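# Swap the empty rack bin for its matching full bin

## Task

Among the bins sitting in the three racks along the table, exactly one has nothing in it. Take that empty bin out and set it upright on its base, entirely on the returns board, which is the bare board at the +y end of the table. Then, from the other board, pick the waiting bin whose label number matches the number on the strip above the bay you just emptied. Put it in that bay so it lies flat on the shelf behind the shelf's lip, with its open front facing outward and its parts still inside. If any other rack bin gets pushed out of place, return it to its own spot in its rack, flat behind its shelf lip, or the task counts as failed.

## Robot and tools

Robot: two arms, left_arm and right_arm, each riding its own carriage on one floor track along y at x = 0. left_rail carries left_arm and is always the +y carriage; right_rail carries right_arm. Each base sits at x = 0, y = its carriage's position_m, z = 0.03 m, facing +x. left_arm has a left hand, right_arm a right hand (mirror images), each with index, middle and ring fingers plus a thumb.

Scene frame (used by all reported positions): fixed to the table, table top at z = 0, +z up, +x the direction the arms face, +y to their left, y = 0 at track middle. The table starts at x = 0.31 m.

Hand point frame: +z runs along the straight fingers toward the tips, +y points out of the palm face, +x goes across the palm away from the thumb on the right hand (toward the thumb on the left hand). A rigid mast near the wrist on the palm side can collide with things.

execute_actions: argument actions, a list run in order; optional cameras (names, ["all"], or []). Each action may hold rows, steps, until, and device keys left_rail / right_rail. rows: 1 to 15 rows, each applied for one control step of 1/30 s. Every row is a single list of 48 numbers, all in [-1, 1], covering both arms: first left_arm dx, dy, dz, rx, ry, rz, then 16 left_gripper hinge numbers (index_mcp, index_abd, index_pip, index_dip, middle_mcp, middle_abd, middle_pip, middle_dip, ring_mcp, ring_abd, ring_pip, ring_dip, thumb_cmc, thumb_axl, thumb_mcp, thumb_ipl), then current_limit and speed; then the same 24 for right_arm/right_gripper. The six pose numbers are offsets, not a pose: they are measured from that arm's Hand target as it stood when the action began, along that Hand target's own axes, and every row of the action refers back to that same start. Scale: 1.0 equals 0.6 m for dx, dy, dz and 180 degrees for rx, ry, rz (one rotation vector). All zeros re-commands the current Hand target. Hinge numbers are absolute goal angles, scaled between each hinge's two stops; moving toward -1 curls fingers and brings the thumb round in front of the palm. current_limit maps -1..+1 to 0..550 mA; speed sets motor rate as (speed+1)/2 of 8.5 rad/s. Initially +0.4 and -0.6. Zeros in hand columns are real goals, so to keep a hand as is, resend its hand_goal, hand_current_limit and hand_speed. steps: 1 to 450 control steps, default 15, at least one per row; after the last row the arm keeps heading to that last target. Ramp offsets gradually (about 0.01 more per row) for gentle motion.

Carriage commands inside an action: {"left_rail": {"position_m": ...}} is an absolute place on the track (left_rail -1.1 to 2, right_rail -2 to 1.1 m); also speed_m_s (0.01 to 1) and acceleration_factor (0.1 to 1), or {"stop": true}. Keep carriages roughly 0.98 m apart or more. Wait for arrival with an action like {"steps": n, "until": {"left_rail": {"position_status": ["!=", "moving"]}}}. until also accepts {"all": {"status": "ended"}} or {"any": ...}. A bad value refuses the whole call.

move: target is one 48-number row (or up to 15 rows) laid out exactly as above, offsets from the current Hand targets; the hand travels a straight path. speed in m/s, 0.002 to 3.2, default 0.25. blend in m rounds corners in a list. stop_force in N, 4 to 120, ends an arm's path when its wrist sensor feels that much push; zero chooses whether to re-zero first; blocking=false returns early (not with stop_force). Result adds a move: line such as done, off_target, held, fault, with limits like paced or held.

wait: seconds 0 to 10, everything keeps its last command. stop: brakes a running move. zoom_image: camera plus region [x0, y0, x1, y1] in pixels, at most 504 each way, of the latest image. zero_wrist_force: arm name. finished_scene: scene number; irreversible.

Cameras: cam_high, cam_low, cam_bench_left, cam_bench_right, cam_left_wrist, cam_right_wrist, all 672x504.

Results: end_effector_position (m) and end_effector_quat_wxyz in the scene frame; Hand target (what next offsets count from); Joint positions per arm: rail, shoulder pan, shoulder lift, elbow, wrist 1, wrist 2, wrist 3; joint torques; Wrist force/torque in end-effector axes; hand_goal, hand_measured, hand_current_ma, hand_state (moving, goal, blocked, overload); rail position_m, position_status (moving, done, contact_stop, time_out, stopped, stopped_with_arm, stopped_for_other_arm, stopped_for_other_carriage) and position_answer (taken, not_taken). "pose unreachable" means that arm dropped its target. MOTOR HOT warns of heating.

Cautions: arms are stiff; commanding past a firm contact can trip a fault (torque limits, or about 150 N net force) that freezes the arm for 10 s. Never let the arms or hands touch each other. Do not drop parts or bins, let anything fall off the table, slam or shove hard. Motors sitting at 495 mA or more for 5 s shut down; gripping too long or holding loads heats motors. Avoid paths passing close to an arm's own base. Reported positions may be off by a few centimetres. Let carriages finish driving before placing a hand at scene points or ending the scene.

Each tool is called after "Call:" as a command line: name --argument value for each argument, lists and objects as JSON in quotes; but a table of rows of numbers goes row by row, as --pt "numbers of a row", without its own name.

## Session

Call:
execute_actions --actions '[]'

Scene clock: 0.00 s.
left_arm: end_effector_position=(+0.4214, +1.8159, +0.2600) hand_goal=(+0.754, +0.000, +0.576, +0.696, +0.754, +0.000, +0.576, +0.696, +0.754, +0.000, +0.576, +0.696, +0.714, +0.678, +0.226, +0.168) hand_measured=(+0.754, +0.000, +0.576, +0.696, +0.754, +0.000, +0.576, +0.696, +0.754, +0.000, +0.576, +0.696, +0.714, +0.678, +0.226, +0.168) hand_current_ma=(+0, +0, +0, +0, +0, +0, +0, +0, +0, +0, +0, +0, +0, +0, +0, +0) hand_state=(goal, goal, goal, goal, goal, goal, goal, goal, goal, goal, goal, goal, goal, goal, goal, goal) hand_current_limit=0.40 hand_speed=-0.60 end_effector_quat_wxyz=(+0.000, +1.000, +0.000, +0.000) | right_arm: end_effector_position=(+0.4214, -0.3716, +0.2600) hand_goal=(+0.754, +0.000, +0.576, +0.696, +0.754, +0.000, +0.576, +0.696, +0.754, +0.000, +0.576, +0.696, +0.714, +0.678, +0.226, +0.168) hand_measured=(+0.754, +0.000, +0.576, +0.696, +0.754, +0.000, +0.576, +0.696, +0.754, +0.000, +0.576, +0.696, +0.714, +0.678, +0.226, +0.168) hand_current_ma=(+0, +0, +0, +0, +0, +0, +0, +0, +0, +0, +0, +0, +0, +0, +0, +0) hand_state=(goal, goal, goal, goal, goal, goal, goal, goal, goal, goal, goal, goal, goal, goal, goal, goal) hand_current_limit=0.40 hand_speed=-0.60 end_effector_quat_wxyz=(+0.000, +0.000, +1.000, +0.000)
Joint positions: left_arm=[1.835 -0.281 -1.556 2.144 0.983 1.571 -1.851] | right_arm=[-0.523 -0.281 -1.556 2.144 0.983 1.571 1.29]
Joint velocities: within noise
Joint torques (N m): no reading
Wrist force (N): no reading
Wrist torque (N m): no reading
Wrist force, peak (N): no reading
Hand target: left_arm +0.4214, +1.8159, +0.2600; +0.000, +1.000, +0.000, +0.000 | right_arm +0.4214, -0.3716, +0.2600; +0.000, +0.000, +1.000, +0.000
left_rail: position_m=1.835 position_status=done
right_rail: position_m=-0.523 position_status=done
camera_calibration:
cam_left_wrist: T_world_to_cam=[[-0.78115, 0.624294, 0.00791385, -0.836997], [0.416934, 0.512171, 0.750897, -1.35051], [0.464727, 0.589863, -0.660371, -0.969726], [0, 0, 0, 1]] pos_world=[0.359914, 1.78623, 0.380342]
cam_right_wrist: T_world_to_cam=[[0.7793, 0.626617, -0.00659587, -0.0614818], [0.442949, -0.543373, 0.713121, -0.620486], [0.443269, -0.558656, -0.70101, -0.0853887], [0, 0, 0, 1]] pos_world=[0.360607, -0.346333, 0.382217]

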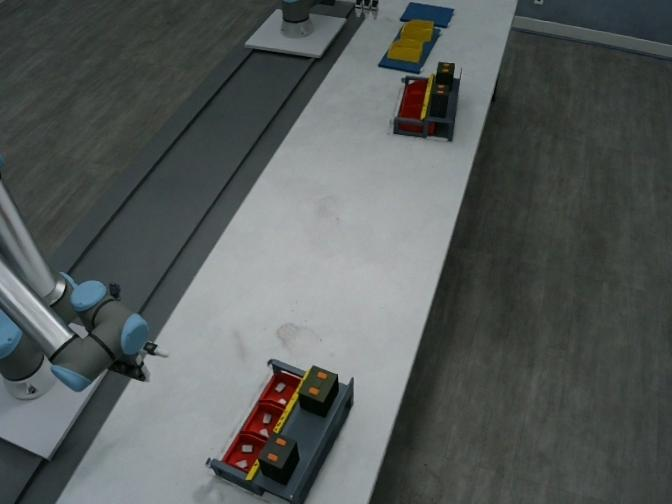

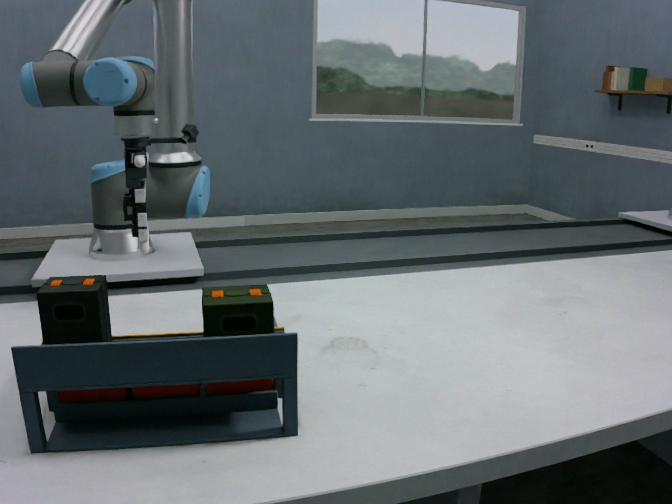

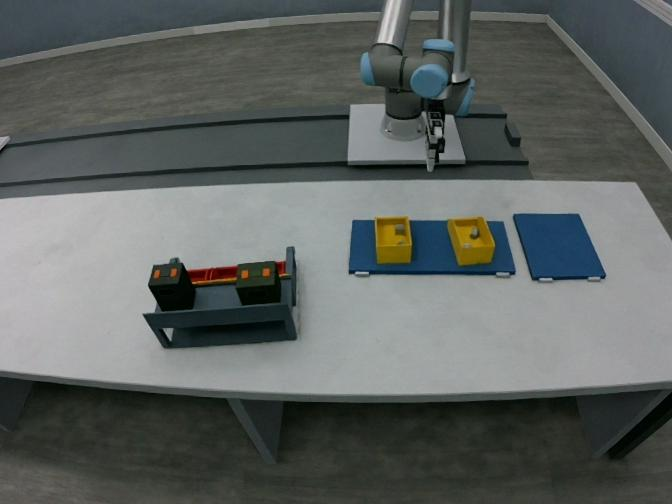

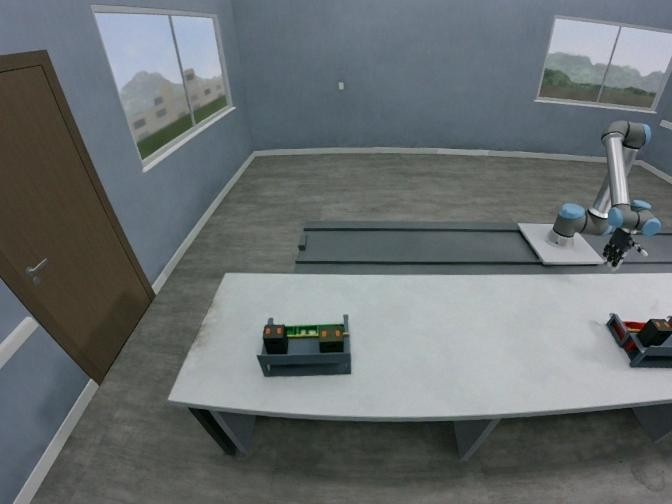

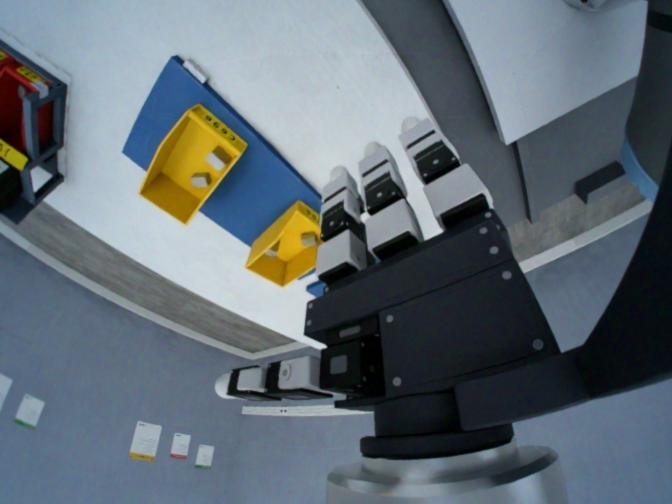

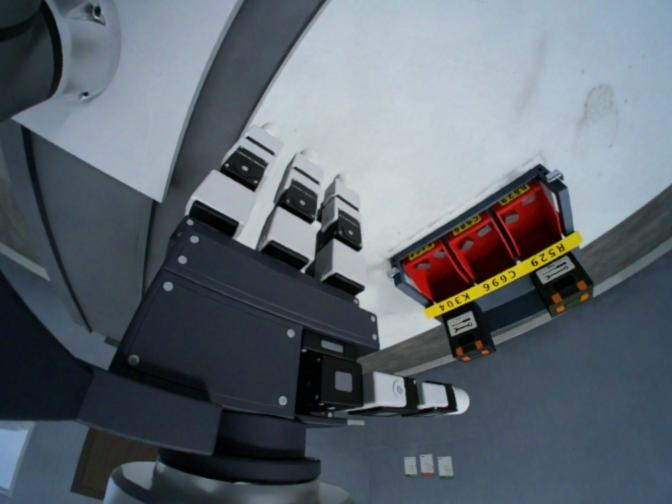

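Call:
zoom_image --camera "cam_left_wrist" --region '[120, 40, 340, 300]'

Call:
zoom_image --camera "cam_left_wrist" --region '[0, 30, 80, 230]'

Call:
zoom_image --camera "cam_right_wrist" --region '[380, 150, 600, 370]'

Call:
zoom_image --camera "cam_bench_right" --region '[240, 300, 370, 390]'

Call:
zoom_image --camera "cam_bench_left" --region '[130, 240, 310, 360]'

Call:
zoom_image --camera "cam_high" --region '[370, 50, 480, 150]'

Scaled by 1.938 from the camera's 672x504 image, which has a finer 960x720 frame.

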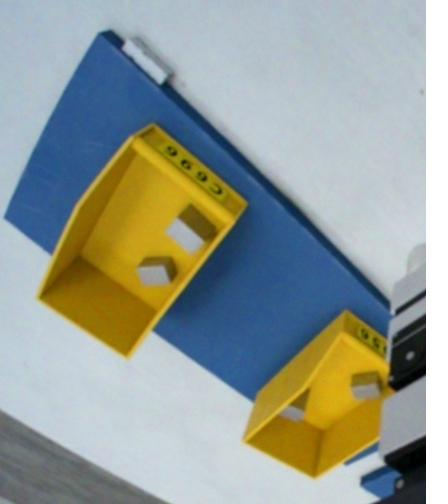

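Scaled by 2.520 from the camera's 672x504 image, which has a finer 960x720 frame.

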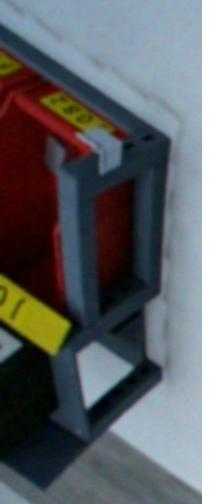

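Scaled by 2.291 from the camera's 672x504 image, which has a finer 960x720 frame.

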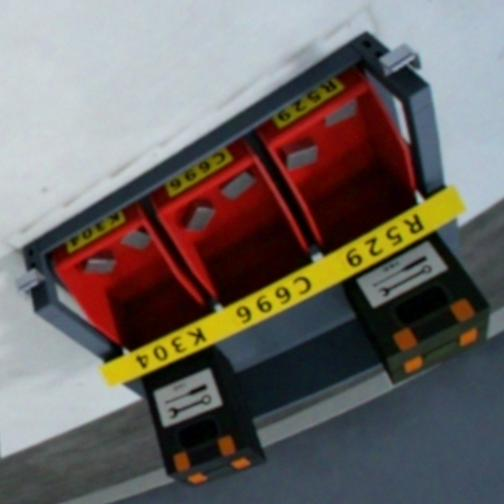

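Scaled by 3.877.

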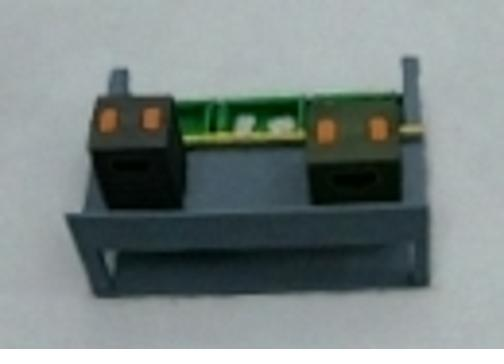

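Scaled by 2.800.

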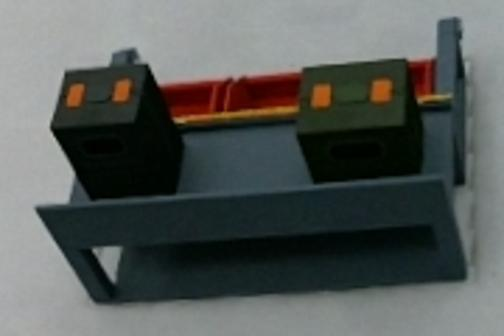

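Scaled by 4.582.

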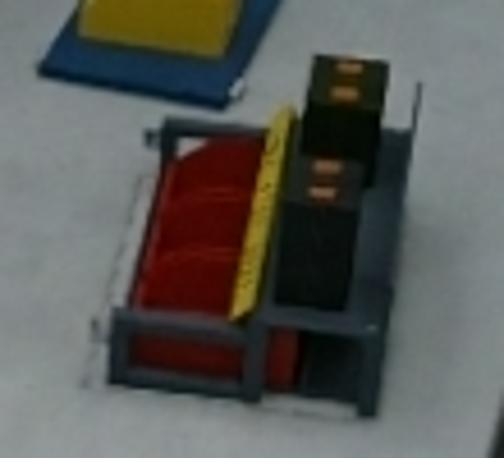

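Call:
execute_actions --actions '[{"left_rail": {"position_m": 1.5, "speed_m_s": 0.8, "acceleration_factor": 0.6}, "right_rail": {"position_m": -2.0, "speed_m_s": 0.9, "acceleration_factor": 0.6}}, {"steps": 300, "until": {"all": {"status": "ended"}}}]' --cameras '["cam_left_wrist", "cam_right_wrist"]'

Call:
zoom_image --camera "cam_left_wrist" --region '[20, 80, 300, 340]'

Call:
zoom_image --camera "cam_right_wrist" --region '[380, 60, 672, 320]'

Scene clock: 26.77 s.
left_arm: end_effector_position=(+0.4214, +1.4814, +0.2600) hand_goal=(+0.754, +0.000, +0.576, +0.696, +0.754, +0.000, +0.576, +0.696, +0.754, +0.000, +0.576, +0.696, +0.714, +0.678, +0.226, +0.168) hand_measured=(+0.754, +0.000, +0.576, +0.696, +0.754, +0.000, +0.576, +0.696, +0.754, +0.000, +0.576, +0.696, +0.714, +0.678, +0.224, +0.168) hand_current_ma=(-1, +0, +1, +0, -1, +0, +1, +0, -1, +0, +1, +0, +0, -1, -4, +0) hand_state=(goal, goal, goal, goal, goal, goal, goal, goal, goal, goal, goal, goal, goal, goal, goal, goal) hand_current_limit=0.40 hand_speed=-0.60 end_effector_quat_wxyz=(+0.000, +1.000, +0.000, +0.000) | right_arm: end_effector_position=(+0.4214, -1.8484, +0.2600) hand_goal=(+0.754, +0.000, +0.576, +0.696, +0.754, +0.000, +0.576, +0.696, +0.754, +0.000, +0.576, +0.696, +0.714, +0.678, +0.226, +0.168) hand_measured=(+0.754, +0.000, +0.576, +0.696, +0.754, +0.000, +0.576, +0.696, +0.754, +0.000, +0.576, +0.696, +0.714, +0.678, +0.224, +0.168) hand_current_ma=(+0, +0, +0, +0, +0, +0, +0, +0, +0, +0, +0, +0, +0, +0, -2, +0) hand_state=(goal, goal, goal, goal, goal, goal, goal, goal, goal, goal, goal, goal, goal, goal, goal, goal) hand_current_limit=0.40 hand_speed=-0.60 end_effector_quat_wxyz=(+0.000, +0.000, +1.000, +0.000)
Joint positions: left_arm=[1.5 -0.281 -1.556 2.144 0.983 1.571 -1.851] | right_arm=[-2 -0.281 -1.556 2.144 0.983 1.571 1.29]
Joint torques (N m): left_arm=[2.91 -35.25 -34.78 4.06 0.13 -0.44] | right_arm=[1.76 -34.13 -34.12 4.42 0.18 0.54]
Wrist force (N): left_arm=[-0.2 0.2 0.0] | right_arm=[0.0 -0.6 0.4]
Wrist torque (N m): left_arm=[0.03 0.03 -0.02] | right_arm=[-0.11 -0.02 -0.02]
Wrist force, peak (N): left_arm=[0.4 1.4 0.0] | right_arm=[-0.2 -1.4 0.6]
Hand target: left_arm +0.4214, +1.4814, +0.2600; +0.000, +1.000, +0.000, +0.000 | right_arm +0.4214, -1.8484, +0.2600; +0.000, +0.000, +1.000, +0.000
left_rail: position_m=1.500 speed_m_s=0.80 position_status=done
right_rail: position_m=-2.000 speed_m_s=0.90 position_status=done
camera_calibration:
cam_left_wrist: T_world_to_cam=[[-0.78115, 0.624294, 0.00791385, -0.628171], [0.416934, 0.512171, 0.750897, -1.17919], [0.464727, 0.589863, -0.660371, -0.772417], [0, 0, 0, 1]] pos_world=[0.359914, 1.45173, 0.380342]
cam_right_wrist: T_world_to_cam=[[0.7793, 0.626617, -0.00659587, 0.863906], [0.442949, -0.543373, 0.713121, -1.42294], [0.443269, -0.558656, -0.70101, -0.910413], [0, 0, 0, 1]] pos_world=[0.360607, -1.82313, 0.382217]
Images, in order (width x height): cam_left_wrist 672x504, cam_right_wrist 672x504.

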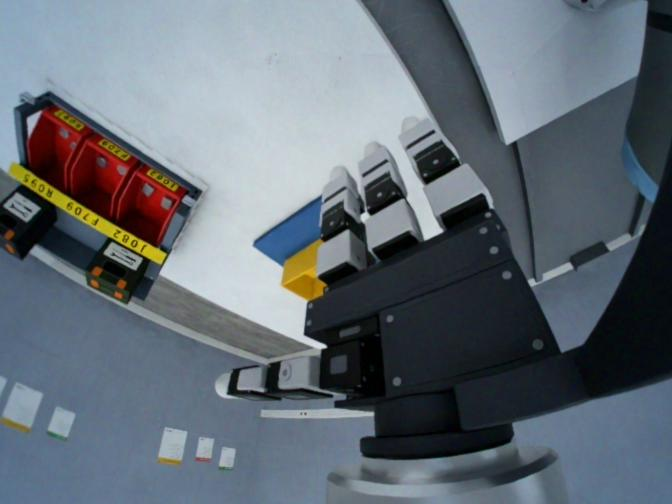

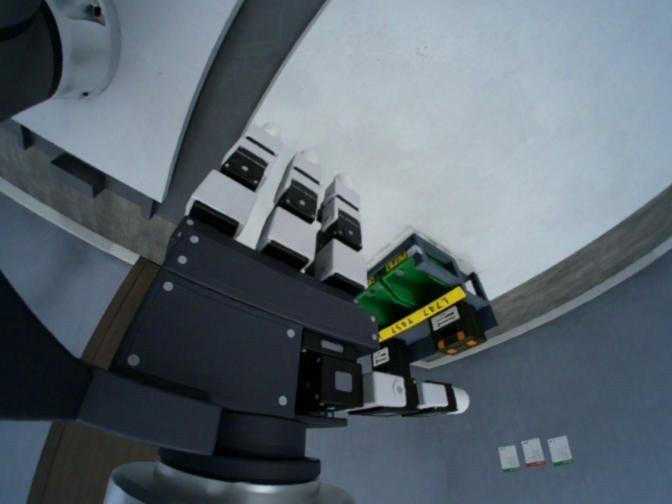

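Scaled by 1.800 from the camera's 672x504 image, which has a finer 960x720 frame.

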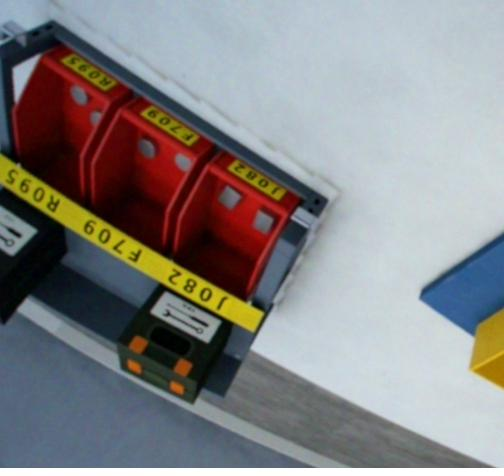

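Scaled by 1.726 from the camera's 672x504 image, which has a finer 960x720 frame.

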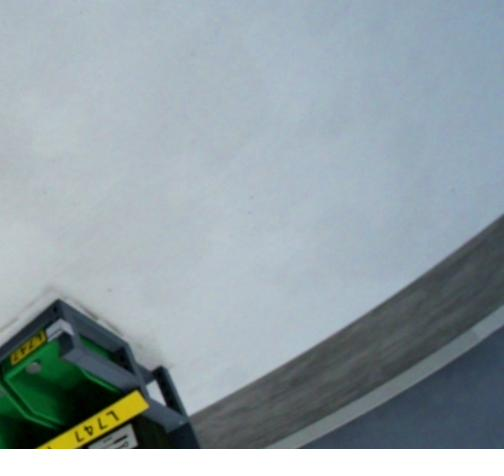

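Call:
move --target '[0,0,0,0,0,0,0.754,0,0.577,0.696,0.754,0,0.577,0.696,0.754,0,0.577,0.696,0.714,0.677,0.225,0.168,0.4,-0.6,-0.05,-0.4,0,0,0,0,-0.479,0,-0.737,0.406,-0.479,0,-0.737,0.406,-0.479,0,-0.737,0.406,0.714,0.677,0.225,0.168,0.4,-0.2]' --speed 0.3 --cameras '["cam_right_wrist"]'

Call:
zoom_image --camera "cam_right_wrist" --region '[380, 130, 600, 350]'

Scene clock: 42.63 s.
left_arm: end_effector_position=(+0.4214, +1.4814, +0.2600) hand_goal=(+0.754, +0.000, +0.578, +0.696, +0.754, +0.000, +0.578, +0.696, +0.754, +0.000, +0.578, +0.696, +0.714, +0.678, +0.226, +0.168) hand_measured=(+0.754, +0.000, +0.576, +0.696, +0.754, +0.000, +0.576, +0.696, +0.754, +0.000, +0.576, +0.696, +0.714, +0.678, +0.224, +0.168) hand_current_ma=(-1, +0, -1, +0, -1, +0, -1, +0, -1, +0, -1, +0, +0, -1, -4, +0) hand_state=(goal, goal, goal, goal, goal, goal, goal, goal, goal, goal, goal, goal, goal, goal, goal, goal) hand_current_limit=0.40 hand_speed=-0.60 end_effector_quat_wxyz=(+0.000, +1.000, +0.000, +0.000) | right_arm: end_effector_position=(+0.4514, -2.0882, +0.2600) hand_goal=(-0.478, +0.000, -0.736, +0.406, -0.478, +0.000, -0.736, +0.406, -0.478, +0.000, -0.736, +0.406, +0.714, +0.678, +0.226, +0.168) hand_measured=(-0.460, +0.000, -0.734, +0.408, -0.460, +0.000, -0.734, +0.408, -0.460, +0.000, -0.734, +0.408, +0.714, +0.678, +0.224, +0.168) hand_current_ma=(+23, +0, +1, +1, +27, +0, +1, +1, +23, +0, +1, +1, +0, +0, -2, +0) hand_state=(goal, goal, goal, goal, goal, goal, goal, goal, goal, goal, goal, goal, goal, goal, goal, goal) hand_current_limit=0.40 hand_speed=-0.20 end_effector_quat_wxyz=(+0.000, +0.000, +1.000, +0.000)
Joint positions: left_arm=[1.5 -0.281 -1.556 2.144 0.983 1.571 -1.851] | right_arm=[-2 -0.771 -1.456 2.036 0.992 1.571 0.8]
Joint torques (N m): left_arm=[3.1 -34.24 -34.13 3.92 0.19 -0.48] | right_arm=[-10.97 -33.1 -41.45 8.14 -3.11 -1.95]
Wrist force (N): left_arm=[0.0 0.3 -0.1] | right_arm=[0.6 -0.8 0.3]
Wrist torque (N m): left_arm=[0.05 0.00 -0.01] | right_arm=[0.04 -0.08 0.16]
Wrist force, peak (N): left_arm=[0.1 0.5 -0.6] | right_arm=[0.3 -2.2 0.5]
Hand target: left_arm +0.4214, +1.4814, +0.2600; +0.000, +1.000, +0.000, +0.000 | right_arm +0.4514, -2.0884, +0.2600; +0.000, +0.000, +1.000, +0.000
Off the commanded pose: left_arm 0.000 m, 0 deg | right_arm 0.000 m, 0 deg.
left_rail: position_m=1.500 speed_m_s=0.80 position_status=done
right_rail: position_m=-2.000 speed_m_s=0.90 position_status=done
move: done
camera_calibration:
cam_right_wrist: T_world_to_cam=[[0.7793, 0.626617, -0.00659587, 0.990852], [0.442949, -0.543373, 0.713121, -1.56658], [0.443269, -0.558656, -0.70101, -1.05773], [0, 0, 0, 1]] pos_world=[0.390607, -2.06303, 0.382217]
Images, in order (width x height): cam_right_wrist 672x504.

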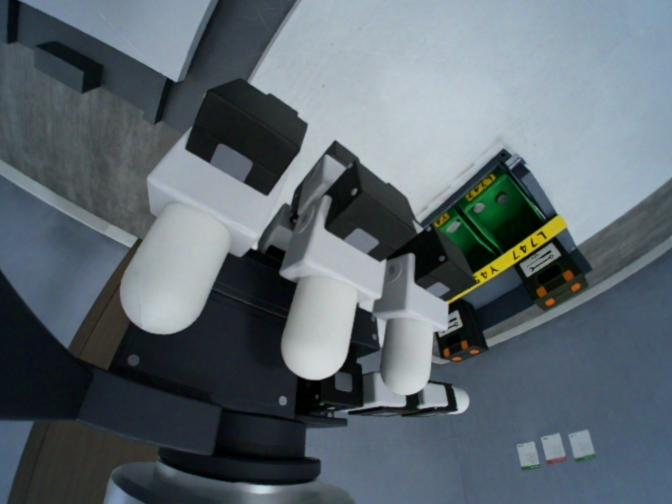

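Scaled by 2.291 from the camera's 672x504 image, which has a finer 960x720 frame.

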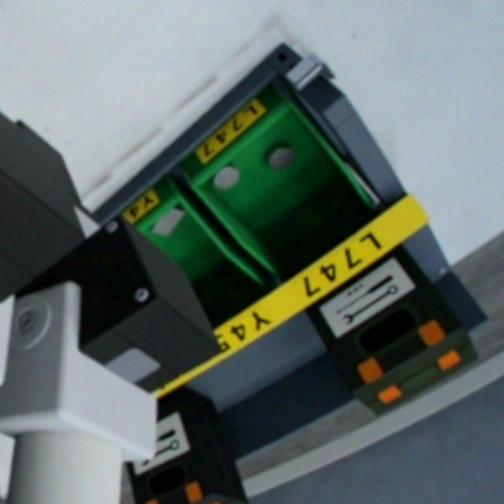

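Call:
move --target '[0,0,0,0,0,0,0.754,0,0.577,0.696,0.754,0,0.577,0.696,0.754,0,0.577,0.696,0.714,0.677,0.225,0.168,0.4,-0.6,-0.1,-0.35,0,0,0,0,-0.479,0,-0.737,0.406,-0.479,0,-0.737,0.406,-0.479,0,-0.737,0.406,0.714,0.677,0.225,0.168,0.4,-0.2]' --speed 0.3 --cameras '["cam_right_wrist"]'

Call:
zoom_image --camera "cam_right_wrist" --region '[430, 60, 650, 280]'

Scene clock: 54.17 s.
left_arm: end_effector_position=(+0.4214, +1.4814, +0.2600) hand_goal=(+0.754, +0.000, +0.578, +0.696, +0.754, +0.000, +0.578, +0.696, +0.754, +0.000, +0.578, +0.696, +0.714, +0.678, +0.226, +0.168) hand_measured=(+0.754, +0.000, +0.576, +0.696, +0.754, +0.000, +0.576, +0.696, +0.754, +0.000, +0.576, +0.696, +0.714, +0.678, +0.224, +0.168) hand_current_ma=(-1, +0, -1, +0, -1, +0, -1, +0, -1, +0, -1, +0, +0, -1, -4, +0) hand_state=(goal, goal, goal, goal, goal, goal, goal, goal, goal, goal, goal, goal, goal, goal, goal, goal) hand_current_limit=0.40 hand_speed=-0.60 end_effector_quat_wxyz=(+0.000, +1.000, +0.000, +0.000) | right_arm: end_effector_position=(+0.5114, -2.2983, +0.2600) hand_goal=(-0.478, +0.000, -0.736, +0.406, -0.478, +0.000, -0.736, +0.406, -0.478, +0.000, -0.736, +0.406, +0.714, +0.678, +0.226, +0.168) hand_measured=(-0.460, +0.000, -0.734, +0.408, -0.460, +0.000, -0.734, +0.408, -0.460, +0.000, -0.734, +0.408, +0.714, +0.678, +0.224, +0.168) hand_current_ma=(+23, +0, +1, +1, +27, +0, +1, +1, +23, +0, +1, +1, +0, +0, -2, +0) hand_state=(goal, goal, goal, goal, goal, goal, goal, goal, goal, goal, goal, goal, goal, goal, goal, goal) hand_current_limit=0.40 hand_speed=-0.20 end_effector_quat_wxyz=(+0.000, +0.000, +1.000, +0.000)
Joint positions: left_arm=[1.5 -0.281 -1.556 2.144 0.983 1.571 -1.851] | right_arm=[-2 -0.95 -1.21 1.716 1.064 1.571 0.621]
Joint torques (N m): left_arm=[2.6 -34.6 -34.24 4.08 0.07 -0.46] | right_arm=[-12.43 -58.51 -42.9 9 -2.57 -1.5]
Wrist force (N): left_arm=[0.1 0.2 -0.3] | right_arm=[0.1 -0.3 0.0]
Wrist torque (N m): left_arm=[0.05 -0.02 0.01] | right_arm=[0.16 -0.04 0.16]
Wrist force, peak (N): left_arm=[-0.1 0.6 -0.1] | right_arm=[-0.5 -2.0 0.1]
Hand target: left_arm +0.4214, +1.4814, +0.2600; +0.000, +1.000, +0.000, +0.000 | right_arm +0.5114, -2.2984, +0.2600; +0.000, +0.000, +1.000, +0.000
Off the commanded pose: left_arm 0.000 m, 0 deg | right_arm 0.000 m, 0 deg.
left_rail: position_m=1.500 speed_m_s=0.80 position_status=done
right_rail: position_m=-2.000 speed_m_s=0.90 position_status=done
move: done
camera_calibration:
cam_right_wrist: T_world_to_cam=[[0.7793, 0.626617, -0.00659587, 1.07575], [0.442949, -0.543373, 0.713121, -1.70732], [0.443269, -0.558656, -0.70101, -1.2017], [0, 0, 0, 1]] pos_world=[0.450607, -2.27313, 0.382217]
Images, in order (width x height): cam_right_wrist 672x504.

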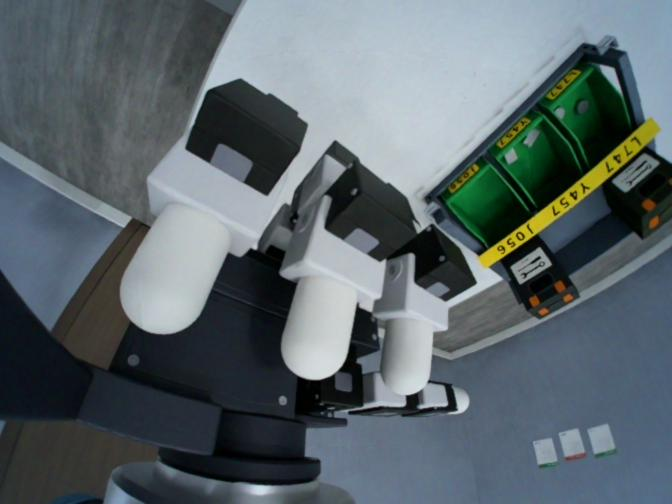

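Scaled by 2.291 from the camera's 672x504 image, which has a finer 960x720 frame.

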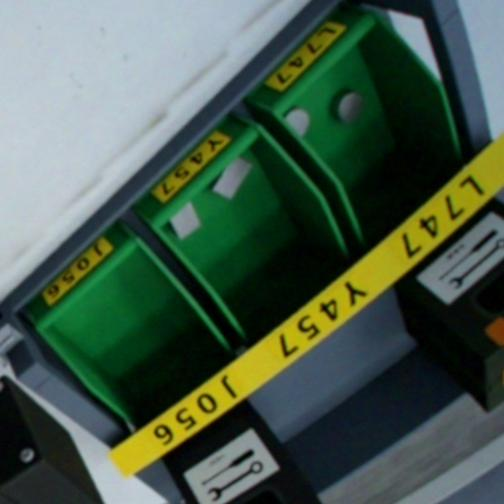

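Call:
move --target '[0,0,0,0,0,0,0.754,0,0.577,0.696,0.754,0,0.577,0.696,0.754,0,0.577,0.696,0.714,0.677,0.225,0.168,0.4,-0.6,-0.031,-0.0527,0.0787,0.2733,-0.2931,-0.4601,0.754,0,0.577,0.696,0.754,0,0.577,0.696,0.754,0,0.577,0.696,0.714,0.677,0.225,0.168,0.4,-0.2]' --speed 0.4 --cameras '["cam_right_wrist", "cam_left_wrist"]'

Call:
zoom_image --camera "cam_right_wrist" --region '[320, 0, 570, 220]'

Scene clock: 117.17 s.
left_arm: end_effector_position=(+0.4214, +1.4814, +0.2600) hand_goal=(+0.754, +0.000, +0.578, +0.696, +0.754, +0.000, +0.578, +0.696, +0.754, +0.000, +0.578, +0.696, +0.714, +0.678, +0.226, +0.168) hand_measured=(+0.754, +0.000, +0.576, +0.696, +0.754, +0.000, +0.576, +0.696, +0.754, +0.000, +0.576, +0.696, +0.714, +0.678, +0.224, +0.168) hand_current_ma=(-1, +0, -1, +0, -1, +0, -1, +0, -1, +0, -1, +0, +0, -1, -4, +0) hand_state=(goal, goal, goal, goal, goal, goal, goal, goal, goal, goal, goal, goal, goal, goal, goal, goal) hand_current_limit=0.40 hand_speed=-0.60 end_effector_quat_wxyz=(+0.000, +1.000, +0.000, +0.000) | right_arm: end_effector_position=(+0.5300, -2.3300, +0.2128) hand_goal=(+0.754, +0.000, +0.578, +0.696, +0.754, +0.000, +0.578, +0.696, +0.754, +0.000, +0.578, +0.696, +0.714, +0.678, +0.226, +0.168) hand_measured=(+0.748, +0.000, +0.574, +0.694, +0.746, +0.000, +0.574, +0.694, +0.748, +0.000, +0.574, +0.694, +0.708, +0.678, +0.224, +0.168) hand_current_ma=(-6, +0, -2, -1, -7, +0, -2, -1, -6, +0, -3, -1, -4, +0, -2, +0) hand_state=(goal, goal, goal, goal, goal, goal, goal, goal, goal, goal, goal, goal, goal, goal, goal, goal) hand_current_limit=0.40 hand_speed=-0.20 end_effector_quat_wxyz=(-0.393, +0.617, -0.575, +0.367)
Joint positions: left_arm=[1.5 -0.281 -1.556 2.144 0.983 1.571 -1.851] | right_arm=[-2 -1.17 -1.378 2.036 0.304 0.541 -0.888]
Joint torques (N m): left_arm=[2.39 -34.4 -34.14 3.94 -0.02 -0.41] | right_arm=[-10.53 -40.02 -41 7.22 -4.28 -1.72]
Wrist force (N): left_arm=[0.1 0.4 0.1] | right_arm=[0.3 -0.8 -0.3]
Wrist torque (N m): left_arm=[0.04 -0.01 -0.01] | right_arm=[-0.11 -0.14 -0.07]
Wrist force, peak (N): left_arm=[0.1 0.7 0.0] | right_arm=[0.1 -1.6 -0.2]
Hand target: left_arm +0.4214, +1.4814, +0.2600; +0.000, +1.000, +0.000, +0.000 | right_arm +0.5300, -2.3300, +0.2128; -0.393, +0.617, -0.575, +0.367
Off the commanded pose: left_arm 0.000 m, 0 deg | right_arm 0.000 m, 0 deg.
left_rail: position_m=1.500 speed_m_s=0.80 position_status=done
right_rail: position_m=-2.000 speed_m_s=0.90 position_status=done
move: done
camera_calibration:
cam_left_wrist: T_world_to_cam=[[-0.78115, 0.624294, 0.00791385, -0.628171], [0.416934, 0.512171, 0.750897, -1.17919], [0.464727, 0.589863, -0.660371, -0.772417], [0, 0, 0, 1]] pos_world=[0.359914, 1.45173, 0.380342]
cam_right_wrist: T_world_to_cam=[[-0.312737, 0.758885, -0.571218, 2.08786], [-0.447088, 0.412986, 0.793445, 0.983839], [0.838038, 0.503524, 0.210132, 0.810996], [0, 0, 0, 1]] pos_world=[0.413169, -2.39912, 0.241587]
Images, in order (width x height): cam_left_wrist 672x504, cam_right_wrist 672x504.

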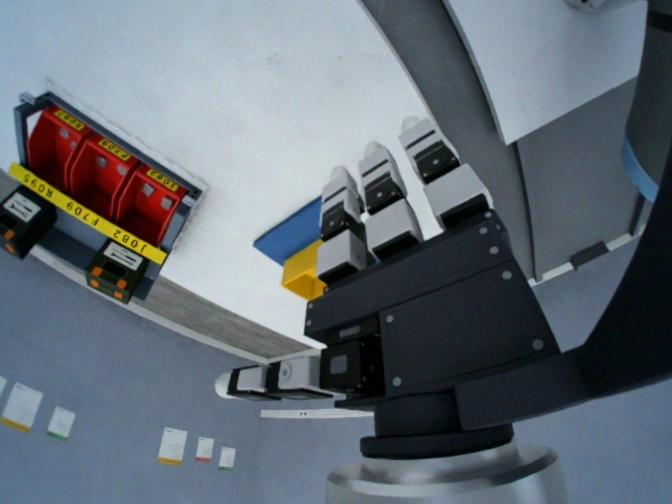

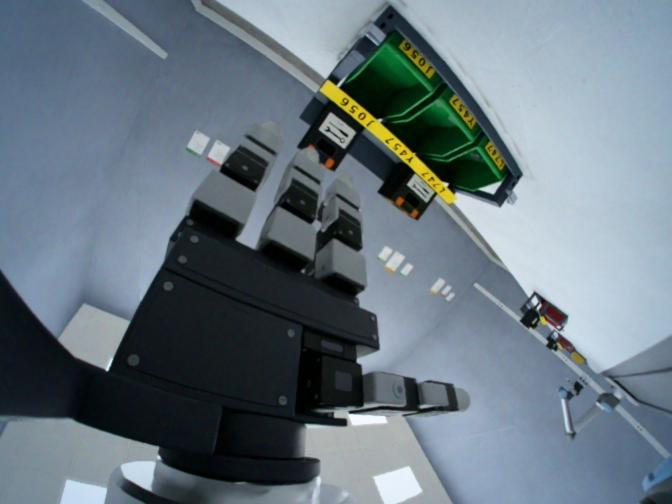

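Scaled by 2.016 from the camera's 672x504 image, which has a finer 960x720 frame.

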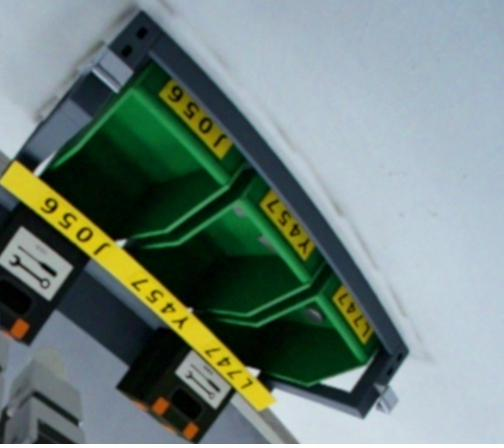

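Call:
zoom_image --camera "cam_right_wrist" --region '[350, 0, 490, 140]'

Call:
zoom_image --camera "cam_right_wrist" --region '[420, 80, 540, 220]'

Scaled by 3.600 from the camera's 672x504 image, which has a finer 960x720 frame.

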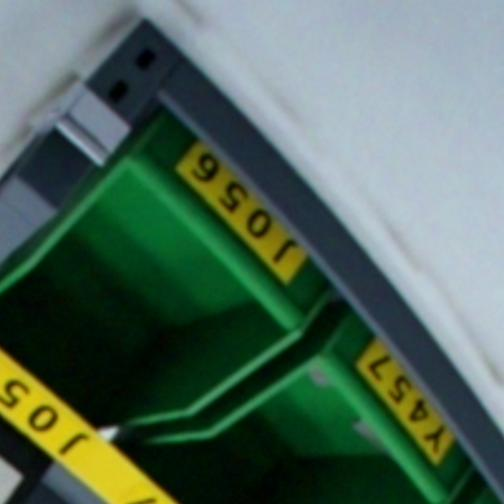

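Scaled by 3.600 from the camera's 672x504 image, which has a finer 960x720 frame.

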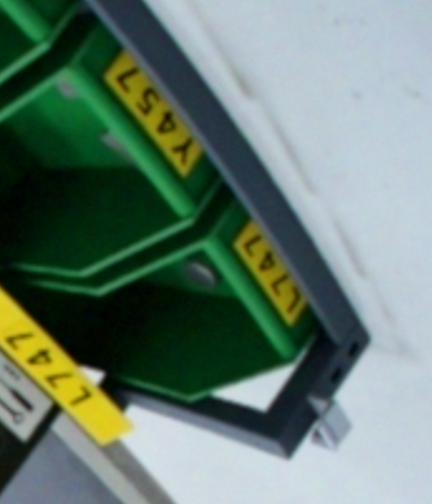

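Call:
execute_actions --actions '[{"rows": [[0,0,0,0,0,0,0.754,0,0.577,0.696,0.754,0,0.577,0.696,0.754,0,0.577,0.696,0.714,0.677,0.225,0.168,0.4,-0.6,0,0,0,0,0,0,0.754,0,0.577,0.696,0.5,0,-0.153,-0.391,0.5,0,-0.153,-0.391,-0.971,0.677,0.056,-0.319,0.5,-0.2]], "steps": 40}, {"rows": [[0,0,0,0,0,0,0.754,0,0.577,0.696,0.754,0,0.577,0.696,0.754,0,0.577,0.696,0.714,0.677,0.225,0.168,0.4,-0.6,0,0,0,0,0,0,-0.945,0,0.577,0.696,0.5,0,-0.153,-0.391,0.5,0,-0.153,-0.391,-0.971,0.677,0.056,-0.319,0.5,-0.2]], "steps": 30}]'

Call:
move --pt "0 0 0 0 0 0 0.754 0 0.577 0.696 0.754 0 0.577 0.696 0.754 0 0.577 0.696 0.714 0.677 0.225 0.168 0.4 -0.6 -0.1322 -0.0828 0.35 0 0 0 -0.945 0 0.577 0.696 0.5 0 -0.153 -0.391 0.5 0 -0.153 -0.391 -0.971 0.677 0.056 -0.319 0.5 -0.2" --pt "0 0 0 0 0 0 0.754 0 0.577 0.696 0.754 0 0.577 0.696 0.754 0 0.577 0.696 0.714 0.677 0.225 0.168 0.4 -0.6 -0.1322 0.0456 0.4099 0 0 0 -0.945 0 0.577 0.696 0.5 0 -0.153 -0.391 0.5 0 -0.153 -0.391 -0.971 0.677 0.056 -0.319 0.5 -0.2" --speed '[0.25,0.15]' --blend '[0.02,0]' --cameras '["cam_right_wrist"]'

Call:
zoom_image --camera "cam_right_wrist" --region '[300, 0, 500, 200]'

Scene clock: 249.97 s.
left_arm: end_effector_position=(+0.4214, +1.4814, +0.2600) hand_goal=(+0.754, +0.000, +0.578, +0.696, +0.754, +0.000, +0.578, +0.696, +0.754, +0.000, +0.578, +0.696, +0.714, +0.678, +0.226, +0.168) hand_measured=(+0.754, +0.000, +0.576, +0.696, +0.754, +0.000, +0.576, +0.696, +0.754, +0.000, +0.576, +0.696, +0.714, +0.678, +0.224, +0.168) hand_current_ma=(-1, +0, -1, +0, -1, +0, -1, +0, -1, +0, -1, +0, +0, -1, -4, +0) hand_state=(goal, goal, goal, goal, goal, goal, goal, goal, goal, goal, goal, goal, goal, goal, goal, goal) hand_current_limit=0.40 hand_speed=-0.60 end_effector_quat_wxyz=(+0.000, +1.000, +0.000, +0.000) | right_arm: end_effector_position=(+0.5300, -2.3300, +0.2128) hand_goal=(-0.944, +0.000, +0.578, +0.696, +0.500, +0.000, -0.152, -0.390, +0.500, +0.000, -0.152, -0.390, -0.970, +0.678, +0.056, -0.318) hand_measured=(-0.928, +0.000, +0.578, +0.694, +0.494, +0.000, -0.150, -0.386, +0.496, +0.000, -0.148, -0.386, -0.962, +0.678, +0.058, -0.314) hand_current_ma=(+22, +0, +0, -1, -4, +0, +1, +2, -3, +0, +2, +2, +7, +0, +1, +3) hand_state=(goal, goal, goal, goal, goal, goal, goal, goal, goal, goal, goal, goal, goal, goal, goal, goal) hand_current_limit=0.50 hand_speed=-0.20 end_effector_quat_wxyz=(-0.393, +0.617, -0.575, +0.367)
Joint positions: left_arm=[1.5 -0.281 -1.556 2.144 0.983 1.571 -1.851] | right_arm=[-2 -1.17 -1.378 2.036 0.304 0.541 -0.888]
Joint torques (N m): left_arm=[3.07 -35 -34.49 4 -0.24 -0.43] | right_arm=[-8.71 -39.65 -32.42 6.52 0.71 -1.15]
Wrist force (N): left_arm=[-0.4 0.0 0.1] | right_arm=[0.2 -0.9 -0.4]
Wrist torque (N m): left_arm=[0.00 0.05 -0.04] | right_arm=[0.04 -0.16 -0.01]
Wrist force, peak (N): left_arm=[0.4 0.8 0.2] | right_arm=[0.2 -1.9 -0.5]
Hand target: left_arm +0.4214, +1.4814, +0.2600; +0.000, +1.000, +0.000, +0.000 | right_arm +0.5300, -2.3300, +0.2128; -0.393, +0.617, -0.575, +0.367
Off the commanded pose: left_arm 0.000 m, 0 deg | right_arm 0.000 m, 0 deg.
left_rail: position_m=1.500 speed_m_s=0.80 position_status=done
right_rail: position_m=-2.000 speed_m_s=0.90 position_status=done

Scene clock: 252.00 s.
left_arm: end_effector_position=(+0.4214, +1.4814, +0.2600) hand_goal=(+0.754, +0.000, +0.578, +0.696, +0.754, +0.000, +0.578, +0.696, +0.754, +0.000, +0.578, +0.696, +0.714, +0.678, +0.226, +0.168) hand_measured=(+0.754, +0.000, +0.576, +0.696, +0.754, +0.000, +0.576, +0.696, +0.754, +0.000, +0.576, +0.696, +0.714, +0.678, +0.224, +0.168) hand_current_ma=(-1, +0, -1, +0, -1, +0, -1, +0, -1, +0, -1, +0, +0, -1, -4, +0) hand_state=(goal, goal, goal, goal, goal, goal, goal, goal, goal, goal, goal, goal, goal, goal, goal, goal) hand_current_limit=0.40 hand_speed=-0.60 end_effector_quat_wxyz=(+0.000, +1.000, +0.000, +0.000) | right_arm: end_effector_position=(+0.7353, -2.2360, +0.0843) hand_goal=(-0.944, +0.000, +0.578, +0.696, +0.500, +0.000, -0.152, -0.390, +0.500, +0.000, -0.152, -0.390, -0.970, +0.678, +0.056, -0.318) hand_measured=(-0.928, +0.000, +0.578, +0.694, +0.494, +0.000, -0.150, -0.386, +0.496, +0.000, -0.150, -0.386, -0.962, +0.678, +0.058, -0.316) hand_current_ma=(+21, +0, +0, -1, -4, +0, +1, +2, -3, +0, +2, +2, +6, +0, +1, +3) hand_state=(goal, goal, goal, goal, goal, goal, goal, goal, goal, goal, goal, goal, goal, goal, goal, goal) hand_current_limit=0.50 hand_speed=-0.20 end_effector_quat_wxyz=(-0.393, +0.617, -0.575, +0.367)
Joint positions: left_arm=[1.5 -0.281 -1.556 2.144 0.983 1.571 -1.851] | right_arm=[-2 -0.747 -1.147 1.934 -0.189 0.848 -0.424]
Joint torques (N m): left_arm=[2.82 -34.7 -34.33 4.07 -0.07 -0.37] | right_arm=[14.77 -55.84 -23.27 -2.45 2.7 2.09]
Wrist force (N): left_arm=[0.1 0.0 -0.1] | right_arm=[0.2 -0.4 -0.2]
Wrist torque (N m): left_arm=[0.01 -0.01 0.00] | right_arm=[0.12 -0.15 -0.14]
Wrist force, peak (N): left_arm=[0.3 0.7 -0.1] | right_arm=[-0.1 -1.9 1.0]
Hand target: left_arm +0.4214, +1.4814, +0.2600; +0.000, +1.000, +0.000, +0.000 | right_arm +0.7353, -2.2360, +0.0841; -0.393, +0.617, -0.575, +0.367
Off the commanded pose: left_arm 0.000 m, 0 deg | right_arm 0.000 m, 0 deg.
left_rail: position_m=1.500 speed_m_s=0.80 position_status=done
right_rail: position_m=-2.000 speed_m_s=0.90 position_status=done
move: done
camera_calibration:
cam_right_wrist: T_world_to_cam=[[-0.312812, 0.758818, -0.571266, 2.00725], [-0.44717, 0.412967, 0.793408, 1.1389], [0.837966, 0.50364, 0.210139, 0.619001], [0, 0, 0, 1]] pos_world=[0.618468, -2.30522, 0.112986]
Images, in order (width x height): cam_right_wrist 672x504.

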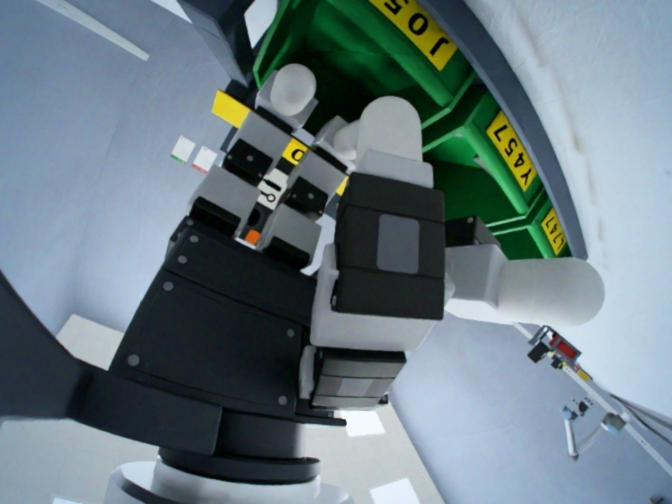

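Scaled by 2.520 from the camera's 672x504 image, which has a finer 960x720 frame.

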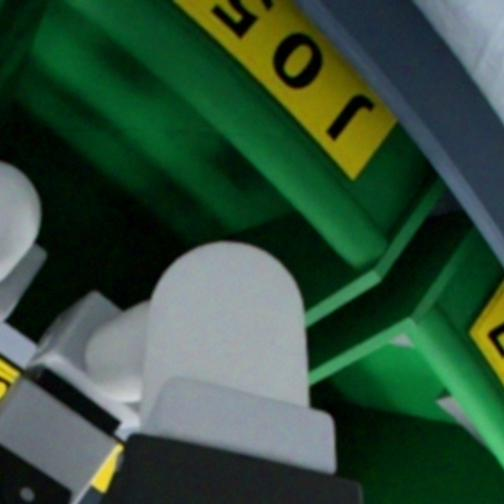

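Call:
move --target '[0,0,0,0,0,0,0.754,0,0.577,0.696,0.754,0,0.577,0.696,0.754,0,0.577,0.696,0.714,0.677,0.225,0.168,0.4,-0.6,0.0002,0.0768,0.0389,0,0,0,-0.945,0,0.577,0.696,0.5,0,-0.153,-0.391,0.5,0,-0.153,-0.391,-0.971,0.677,0.056,-0.319,0.5,-0.2]' --speed 0.06 --stop_force 6 --cameras '["cam_right_wrist"]'

Call:
zoom_image --camera "cam_right_wrist" --region '[300, 0, 600, 200]'

Scene clock: 269.30 s.
left_arm: end_effector_position=(+0.4214, +1.4814, +0.2600) hand_goal=(+0.754, +0.000, +0.578, +0.696, +0.754, +0.000, +0.578, +0.696, +0.754, +0.000, +0.578, +0.696, +0.714, +0.678, +0.226, +0.168) hand_measured=(+0.754, +0.000, +0.576, +0.696, +0.754, +0.000, +0.576, +0.696, +0.754, +0.000, +0.576, +0.696, +0.714, +0.678, +0.224, +0.168) hand_current_ma=(-1, +0, -1, +0, -1, +0, -1, +0, -1, +0, -1, +0, +0, -1, -4, +0) hand_state=(goal, goal, goal, goal, goal, goal, goal, goal, goal, goal, goal, goal, goal, goal, goal, goal) hand_current_limit=0.40 hand_speed=-0.60 end_effector_quat_wxyz=(+0.000, +1.000, +0.000, +0.000) | right_arm: end_effector_position=(+0.7370, -2.2360, +0.0325) hand_goal=(-0.944, +0.000, +0.578, +0.696, +0.500, +0.000, -0.152, -0.390, +0.500, +0.000, -0.152, -0.390, -0.970, +0.678, +0.056, -0.318) hand_measured=(-0.928, +0.000, +0.578, +0.694, +0.494, +0.000, -0.150, -0.388, +0.496, +0.000, -0.154, -0.392, -0.962, +0.678, +0.058, -0.316) hand_current_ma=(+21, +0, +0, -1, -4, +0, +1, +1, -2, +0, +0, -1, +6, +0, +1, +3) hand_state=(goal, goal, goal, goal, goal, goal, goal, goal, goal, goal, goal, goal, goal, goal, goal, goal) hand_current_limit=0.50 hand_speed=-0.20 end_effector_quat_wxyz=(-0.393, +0.617, -0.575, +0.367)
Joint positions: left_arm=[1.5 -0.281 -1.556 2.144 0.983 1.571 -1.851] | right_arm=[-2 -0.746 -1.078 1.951 -0.276 0.85 -0.422]
Joint torques (N m): left_arm=[4.01 -34.62 -34.79 3.88 -0.17 -0.57] | right_arm=[15.02 -59.6 -20.41 -2.6 2.14 2.08]
Wrist force (N): left_arm=[0.0 0.2 -0.3] | right_arm=[0.1 -0.8 -0.2]
Wrist torque (N m): left_arm=[0.05 -0.01 -0.01] | right_arm=[0.07 -0.12 -0.19]
Wrist force, peak (N): left_arm=[0.6 0.4 0.0] | right_arm=[0.0 -2.7 -0.2]
Hand target: left_arm +0.4214, +1.4814, +0.2600; +0.000, +1.000, +0.000, +0.000 | right_arm +0.7370, -2.2360, +0.0325; -0.393, +0.617, -0.575, +0.367
Off the commanded pose: left_arm 0.000 m, 0 deg | right_arm 0.000 m, 0 deg.
left_rail: position_m=1.500 speed_m_s=0.80 position_status=done
right_rail: position_m=-2.000 speed_m_s=0.90 position_status=done
move: done
camera_calibration:
cam_right_wrist: T_world_to_cam=[[-0.312846, 0.758849, -0.571206, 1.97834], [-0.447147, 0.412909, 0.793452, 1.18052], [0.837966, 0.503641, 0.210139, 0.628443], [0, 0, 0, 1]] pos_world=[0.620168, -2.30522, 0.0612866]
Images, in order (width x height): cam_right_wrist 672x504.

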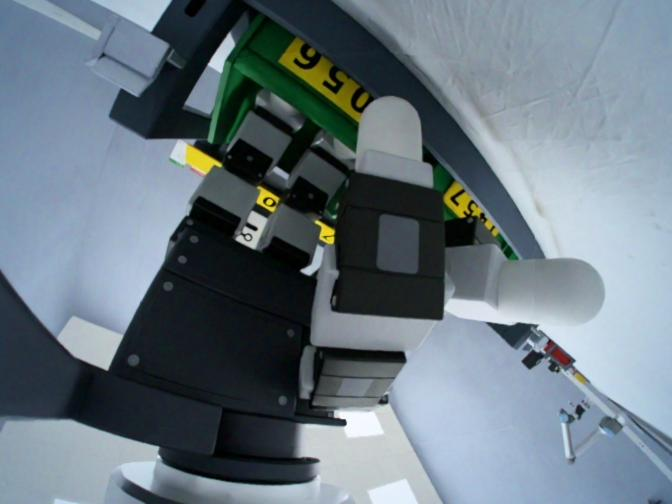

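Scaled by 1.680 from the camera's 672x504 image, which has a finer 960x720 frame.

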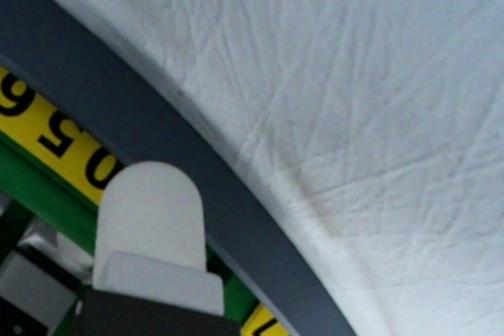

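Call:
execute_actions --actions '[{"rows": [[0,0,0,0,0,0,0.754,0,0.577,0.696,0.754,0,0.577,0.696,0.754,0,0.577,0.696,0.714,0.677,0.225,0.168,0.4,-0.6,0,0,0,0,0,0,-0.945,0,0.577,0.696,0.2,0,-0.153,-0.391,0.2,0,-0.153,-0.391,-0.971,0.677,-0.6,0.005,0.7,-0.7]], "steps": 75}]' --cameras '["cam_right_wrist"]'

Scene clock: 280.27 s.
left_arm: end_effector_position=(+0.4214, +1.4814, +0.2600) hand_goal=(+0.754, +0.000, +0.578, +0.696, +0.754, +0.000, +0.578, +0.696, +0.754, +0.000, +0.578, +0.696, +0.714, +0.678, +0.226, +0.168) hand_measured=(+0.754, +0.000, +0.576, +0.696, +0.754, +0.000, +0.576, +0.696, +0.754, +0.000, +0.576, +0.696, +0.714, +0.678, +0.224, +0.168) hand_current_ma=(-1, +0, -1, +0, -1, +0, -1, +0, -1, +0, -1, +0, +0, -1, -4, +0) hand_state=(goal, goal, goal, goal, goal, goal, goal, goal, goal, goal, goal, goal, goal, goal, goal, goal) hand_current_limit=0.40 hand_speed=-0.60 end_effector_quat_wxyz=(+0.000, +1.000, +0.000, +0.000) | right_arm: end_effector_position=(+0.7370, -2.2360, +0.0325) hand_goal=(-0.944, +0.000, +0.578, +0.696, +0.200, +0.000, -0.152, -0.390, +0.200, +0.000, -0.152, -0.390, -0.970, +0.678, -0.600, +0.006) hand_measured=(-0.928, +0.000, +0.578, +0.694, +0.370, +0.000, -0.128, -0.392, +0.368, +0.000, -0.120, -0.392, -0.962, +0.682, -0.230, +0.026) hand_current_ma=(+21, +0, +0, -1, +468, +0, +34, -1, +468, +0, +50, -1, +7, +3, +467, +43) hand_state=(goal, goal, goal, goal, blocked, goal, blocked, goal, blocked, goal, blocked, goal, goal, goal, blocked, blocked) hand_current_limit=0.70 hand_speed=-0.70 end_effector_quat_wxyz=(-0.393, +0.617, -0.575, +0.367)
Joint positions: left_arm=[1.5 -0.281 -1.556 2.144 0.983 1.571 -1.851] | right_arm=[-2 -0.746 -1.078 1.951 -0.276 0.85 -0.422]
Joint torques (N m): left_arm=[2.71 -34.9 -34.44 3.8 -0.22 -0.27] | right_arm=[-16.15 -67.92 -22.1 6.22 1.28 1.07]
Wrist force (N): left_arm=[0.0 0.2 0.0] | right_arm=[-1.7 -4.2 5.8]
Wrist torque (N m): left_arm=[0.03 0.00 -0.01] | right_arm=[0.12 -0.48 -0.36]
Wrist force, peak (N): left_arm=[-0.4 0.6 0.2] | right_arm=[0.4 -5.1 9.4]
Hand target: left_arm +0.4214, +1.4814, +0.2600; +0.000, +1.000, +0.000, +0.000 | right_arm +0.7370, -2.2360, +0.0325; -0.393, +0.617, -0.575, +0.367
Off the commanded pose: left_arm 0.000 m, 0 deg | right_arm 0.000 m, 0 deg.
left_rail: position_m=1.500 speed_m_s=0.80 position_status=done
right_rail: position_m=-2.000 speed_m_s=0.90 position_status=done
camera_calibration:
cam_right_wrist: T_world_to_cam=[[-0.312846, 0.758849, -0.571206, 1.97834], [-0.447147, 0.412909, 0.793452, 1.18052], [0.837966, 0.503641, 0.210139, 0.628443], [0, 0, 0, 1]] pos_world=[0.620168, -2.30522, 0.0612866]
Images, in order (width x height): cam_right_wrist 672x504.

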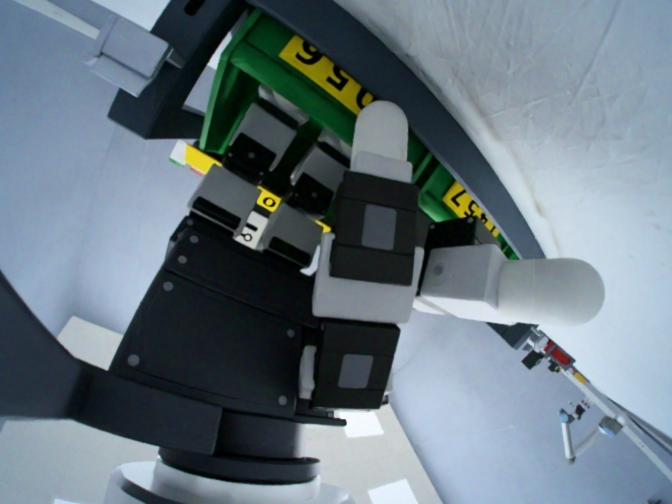

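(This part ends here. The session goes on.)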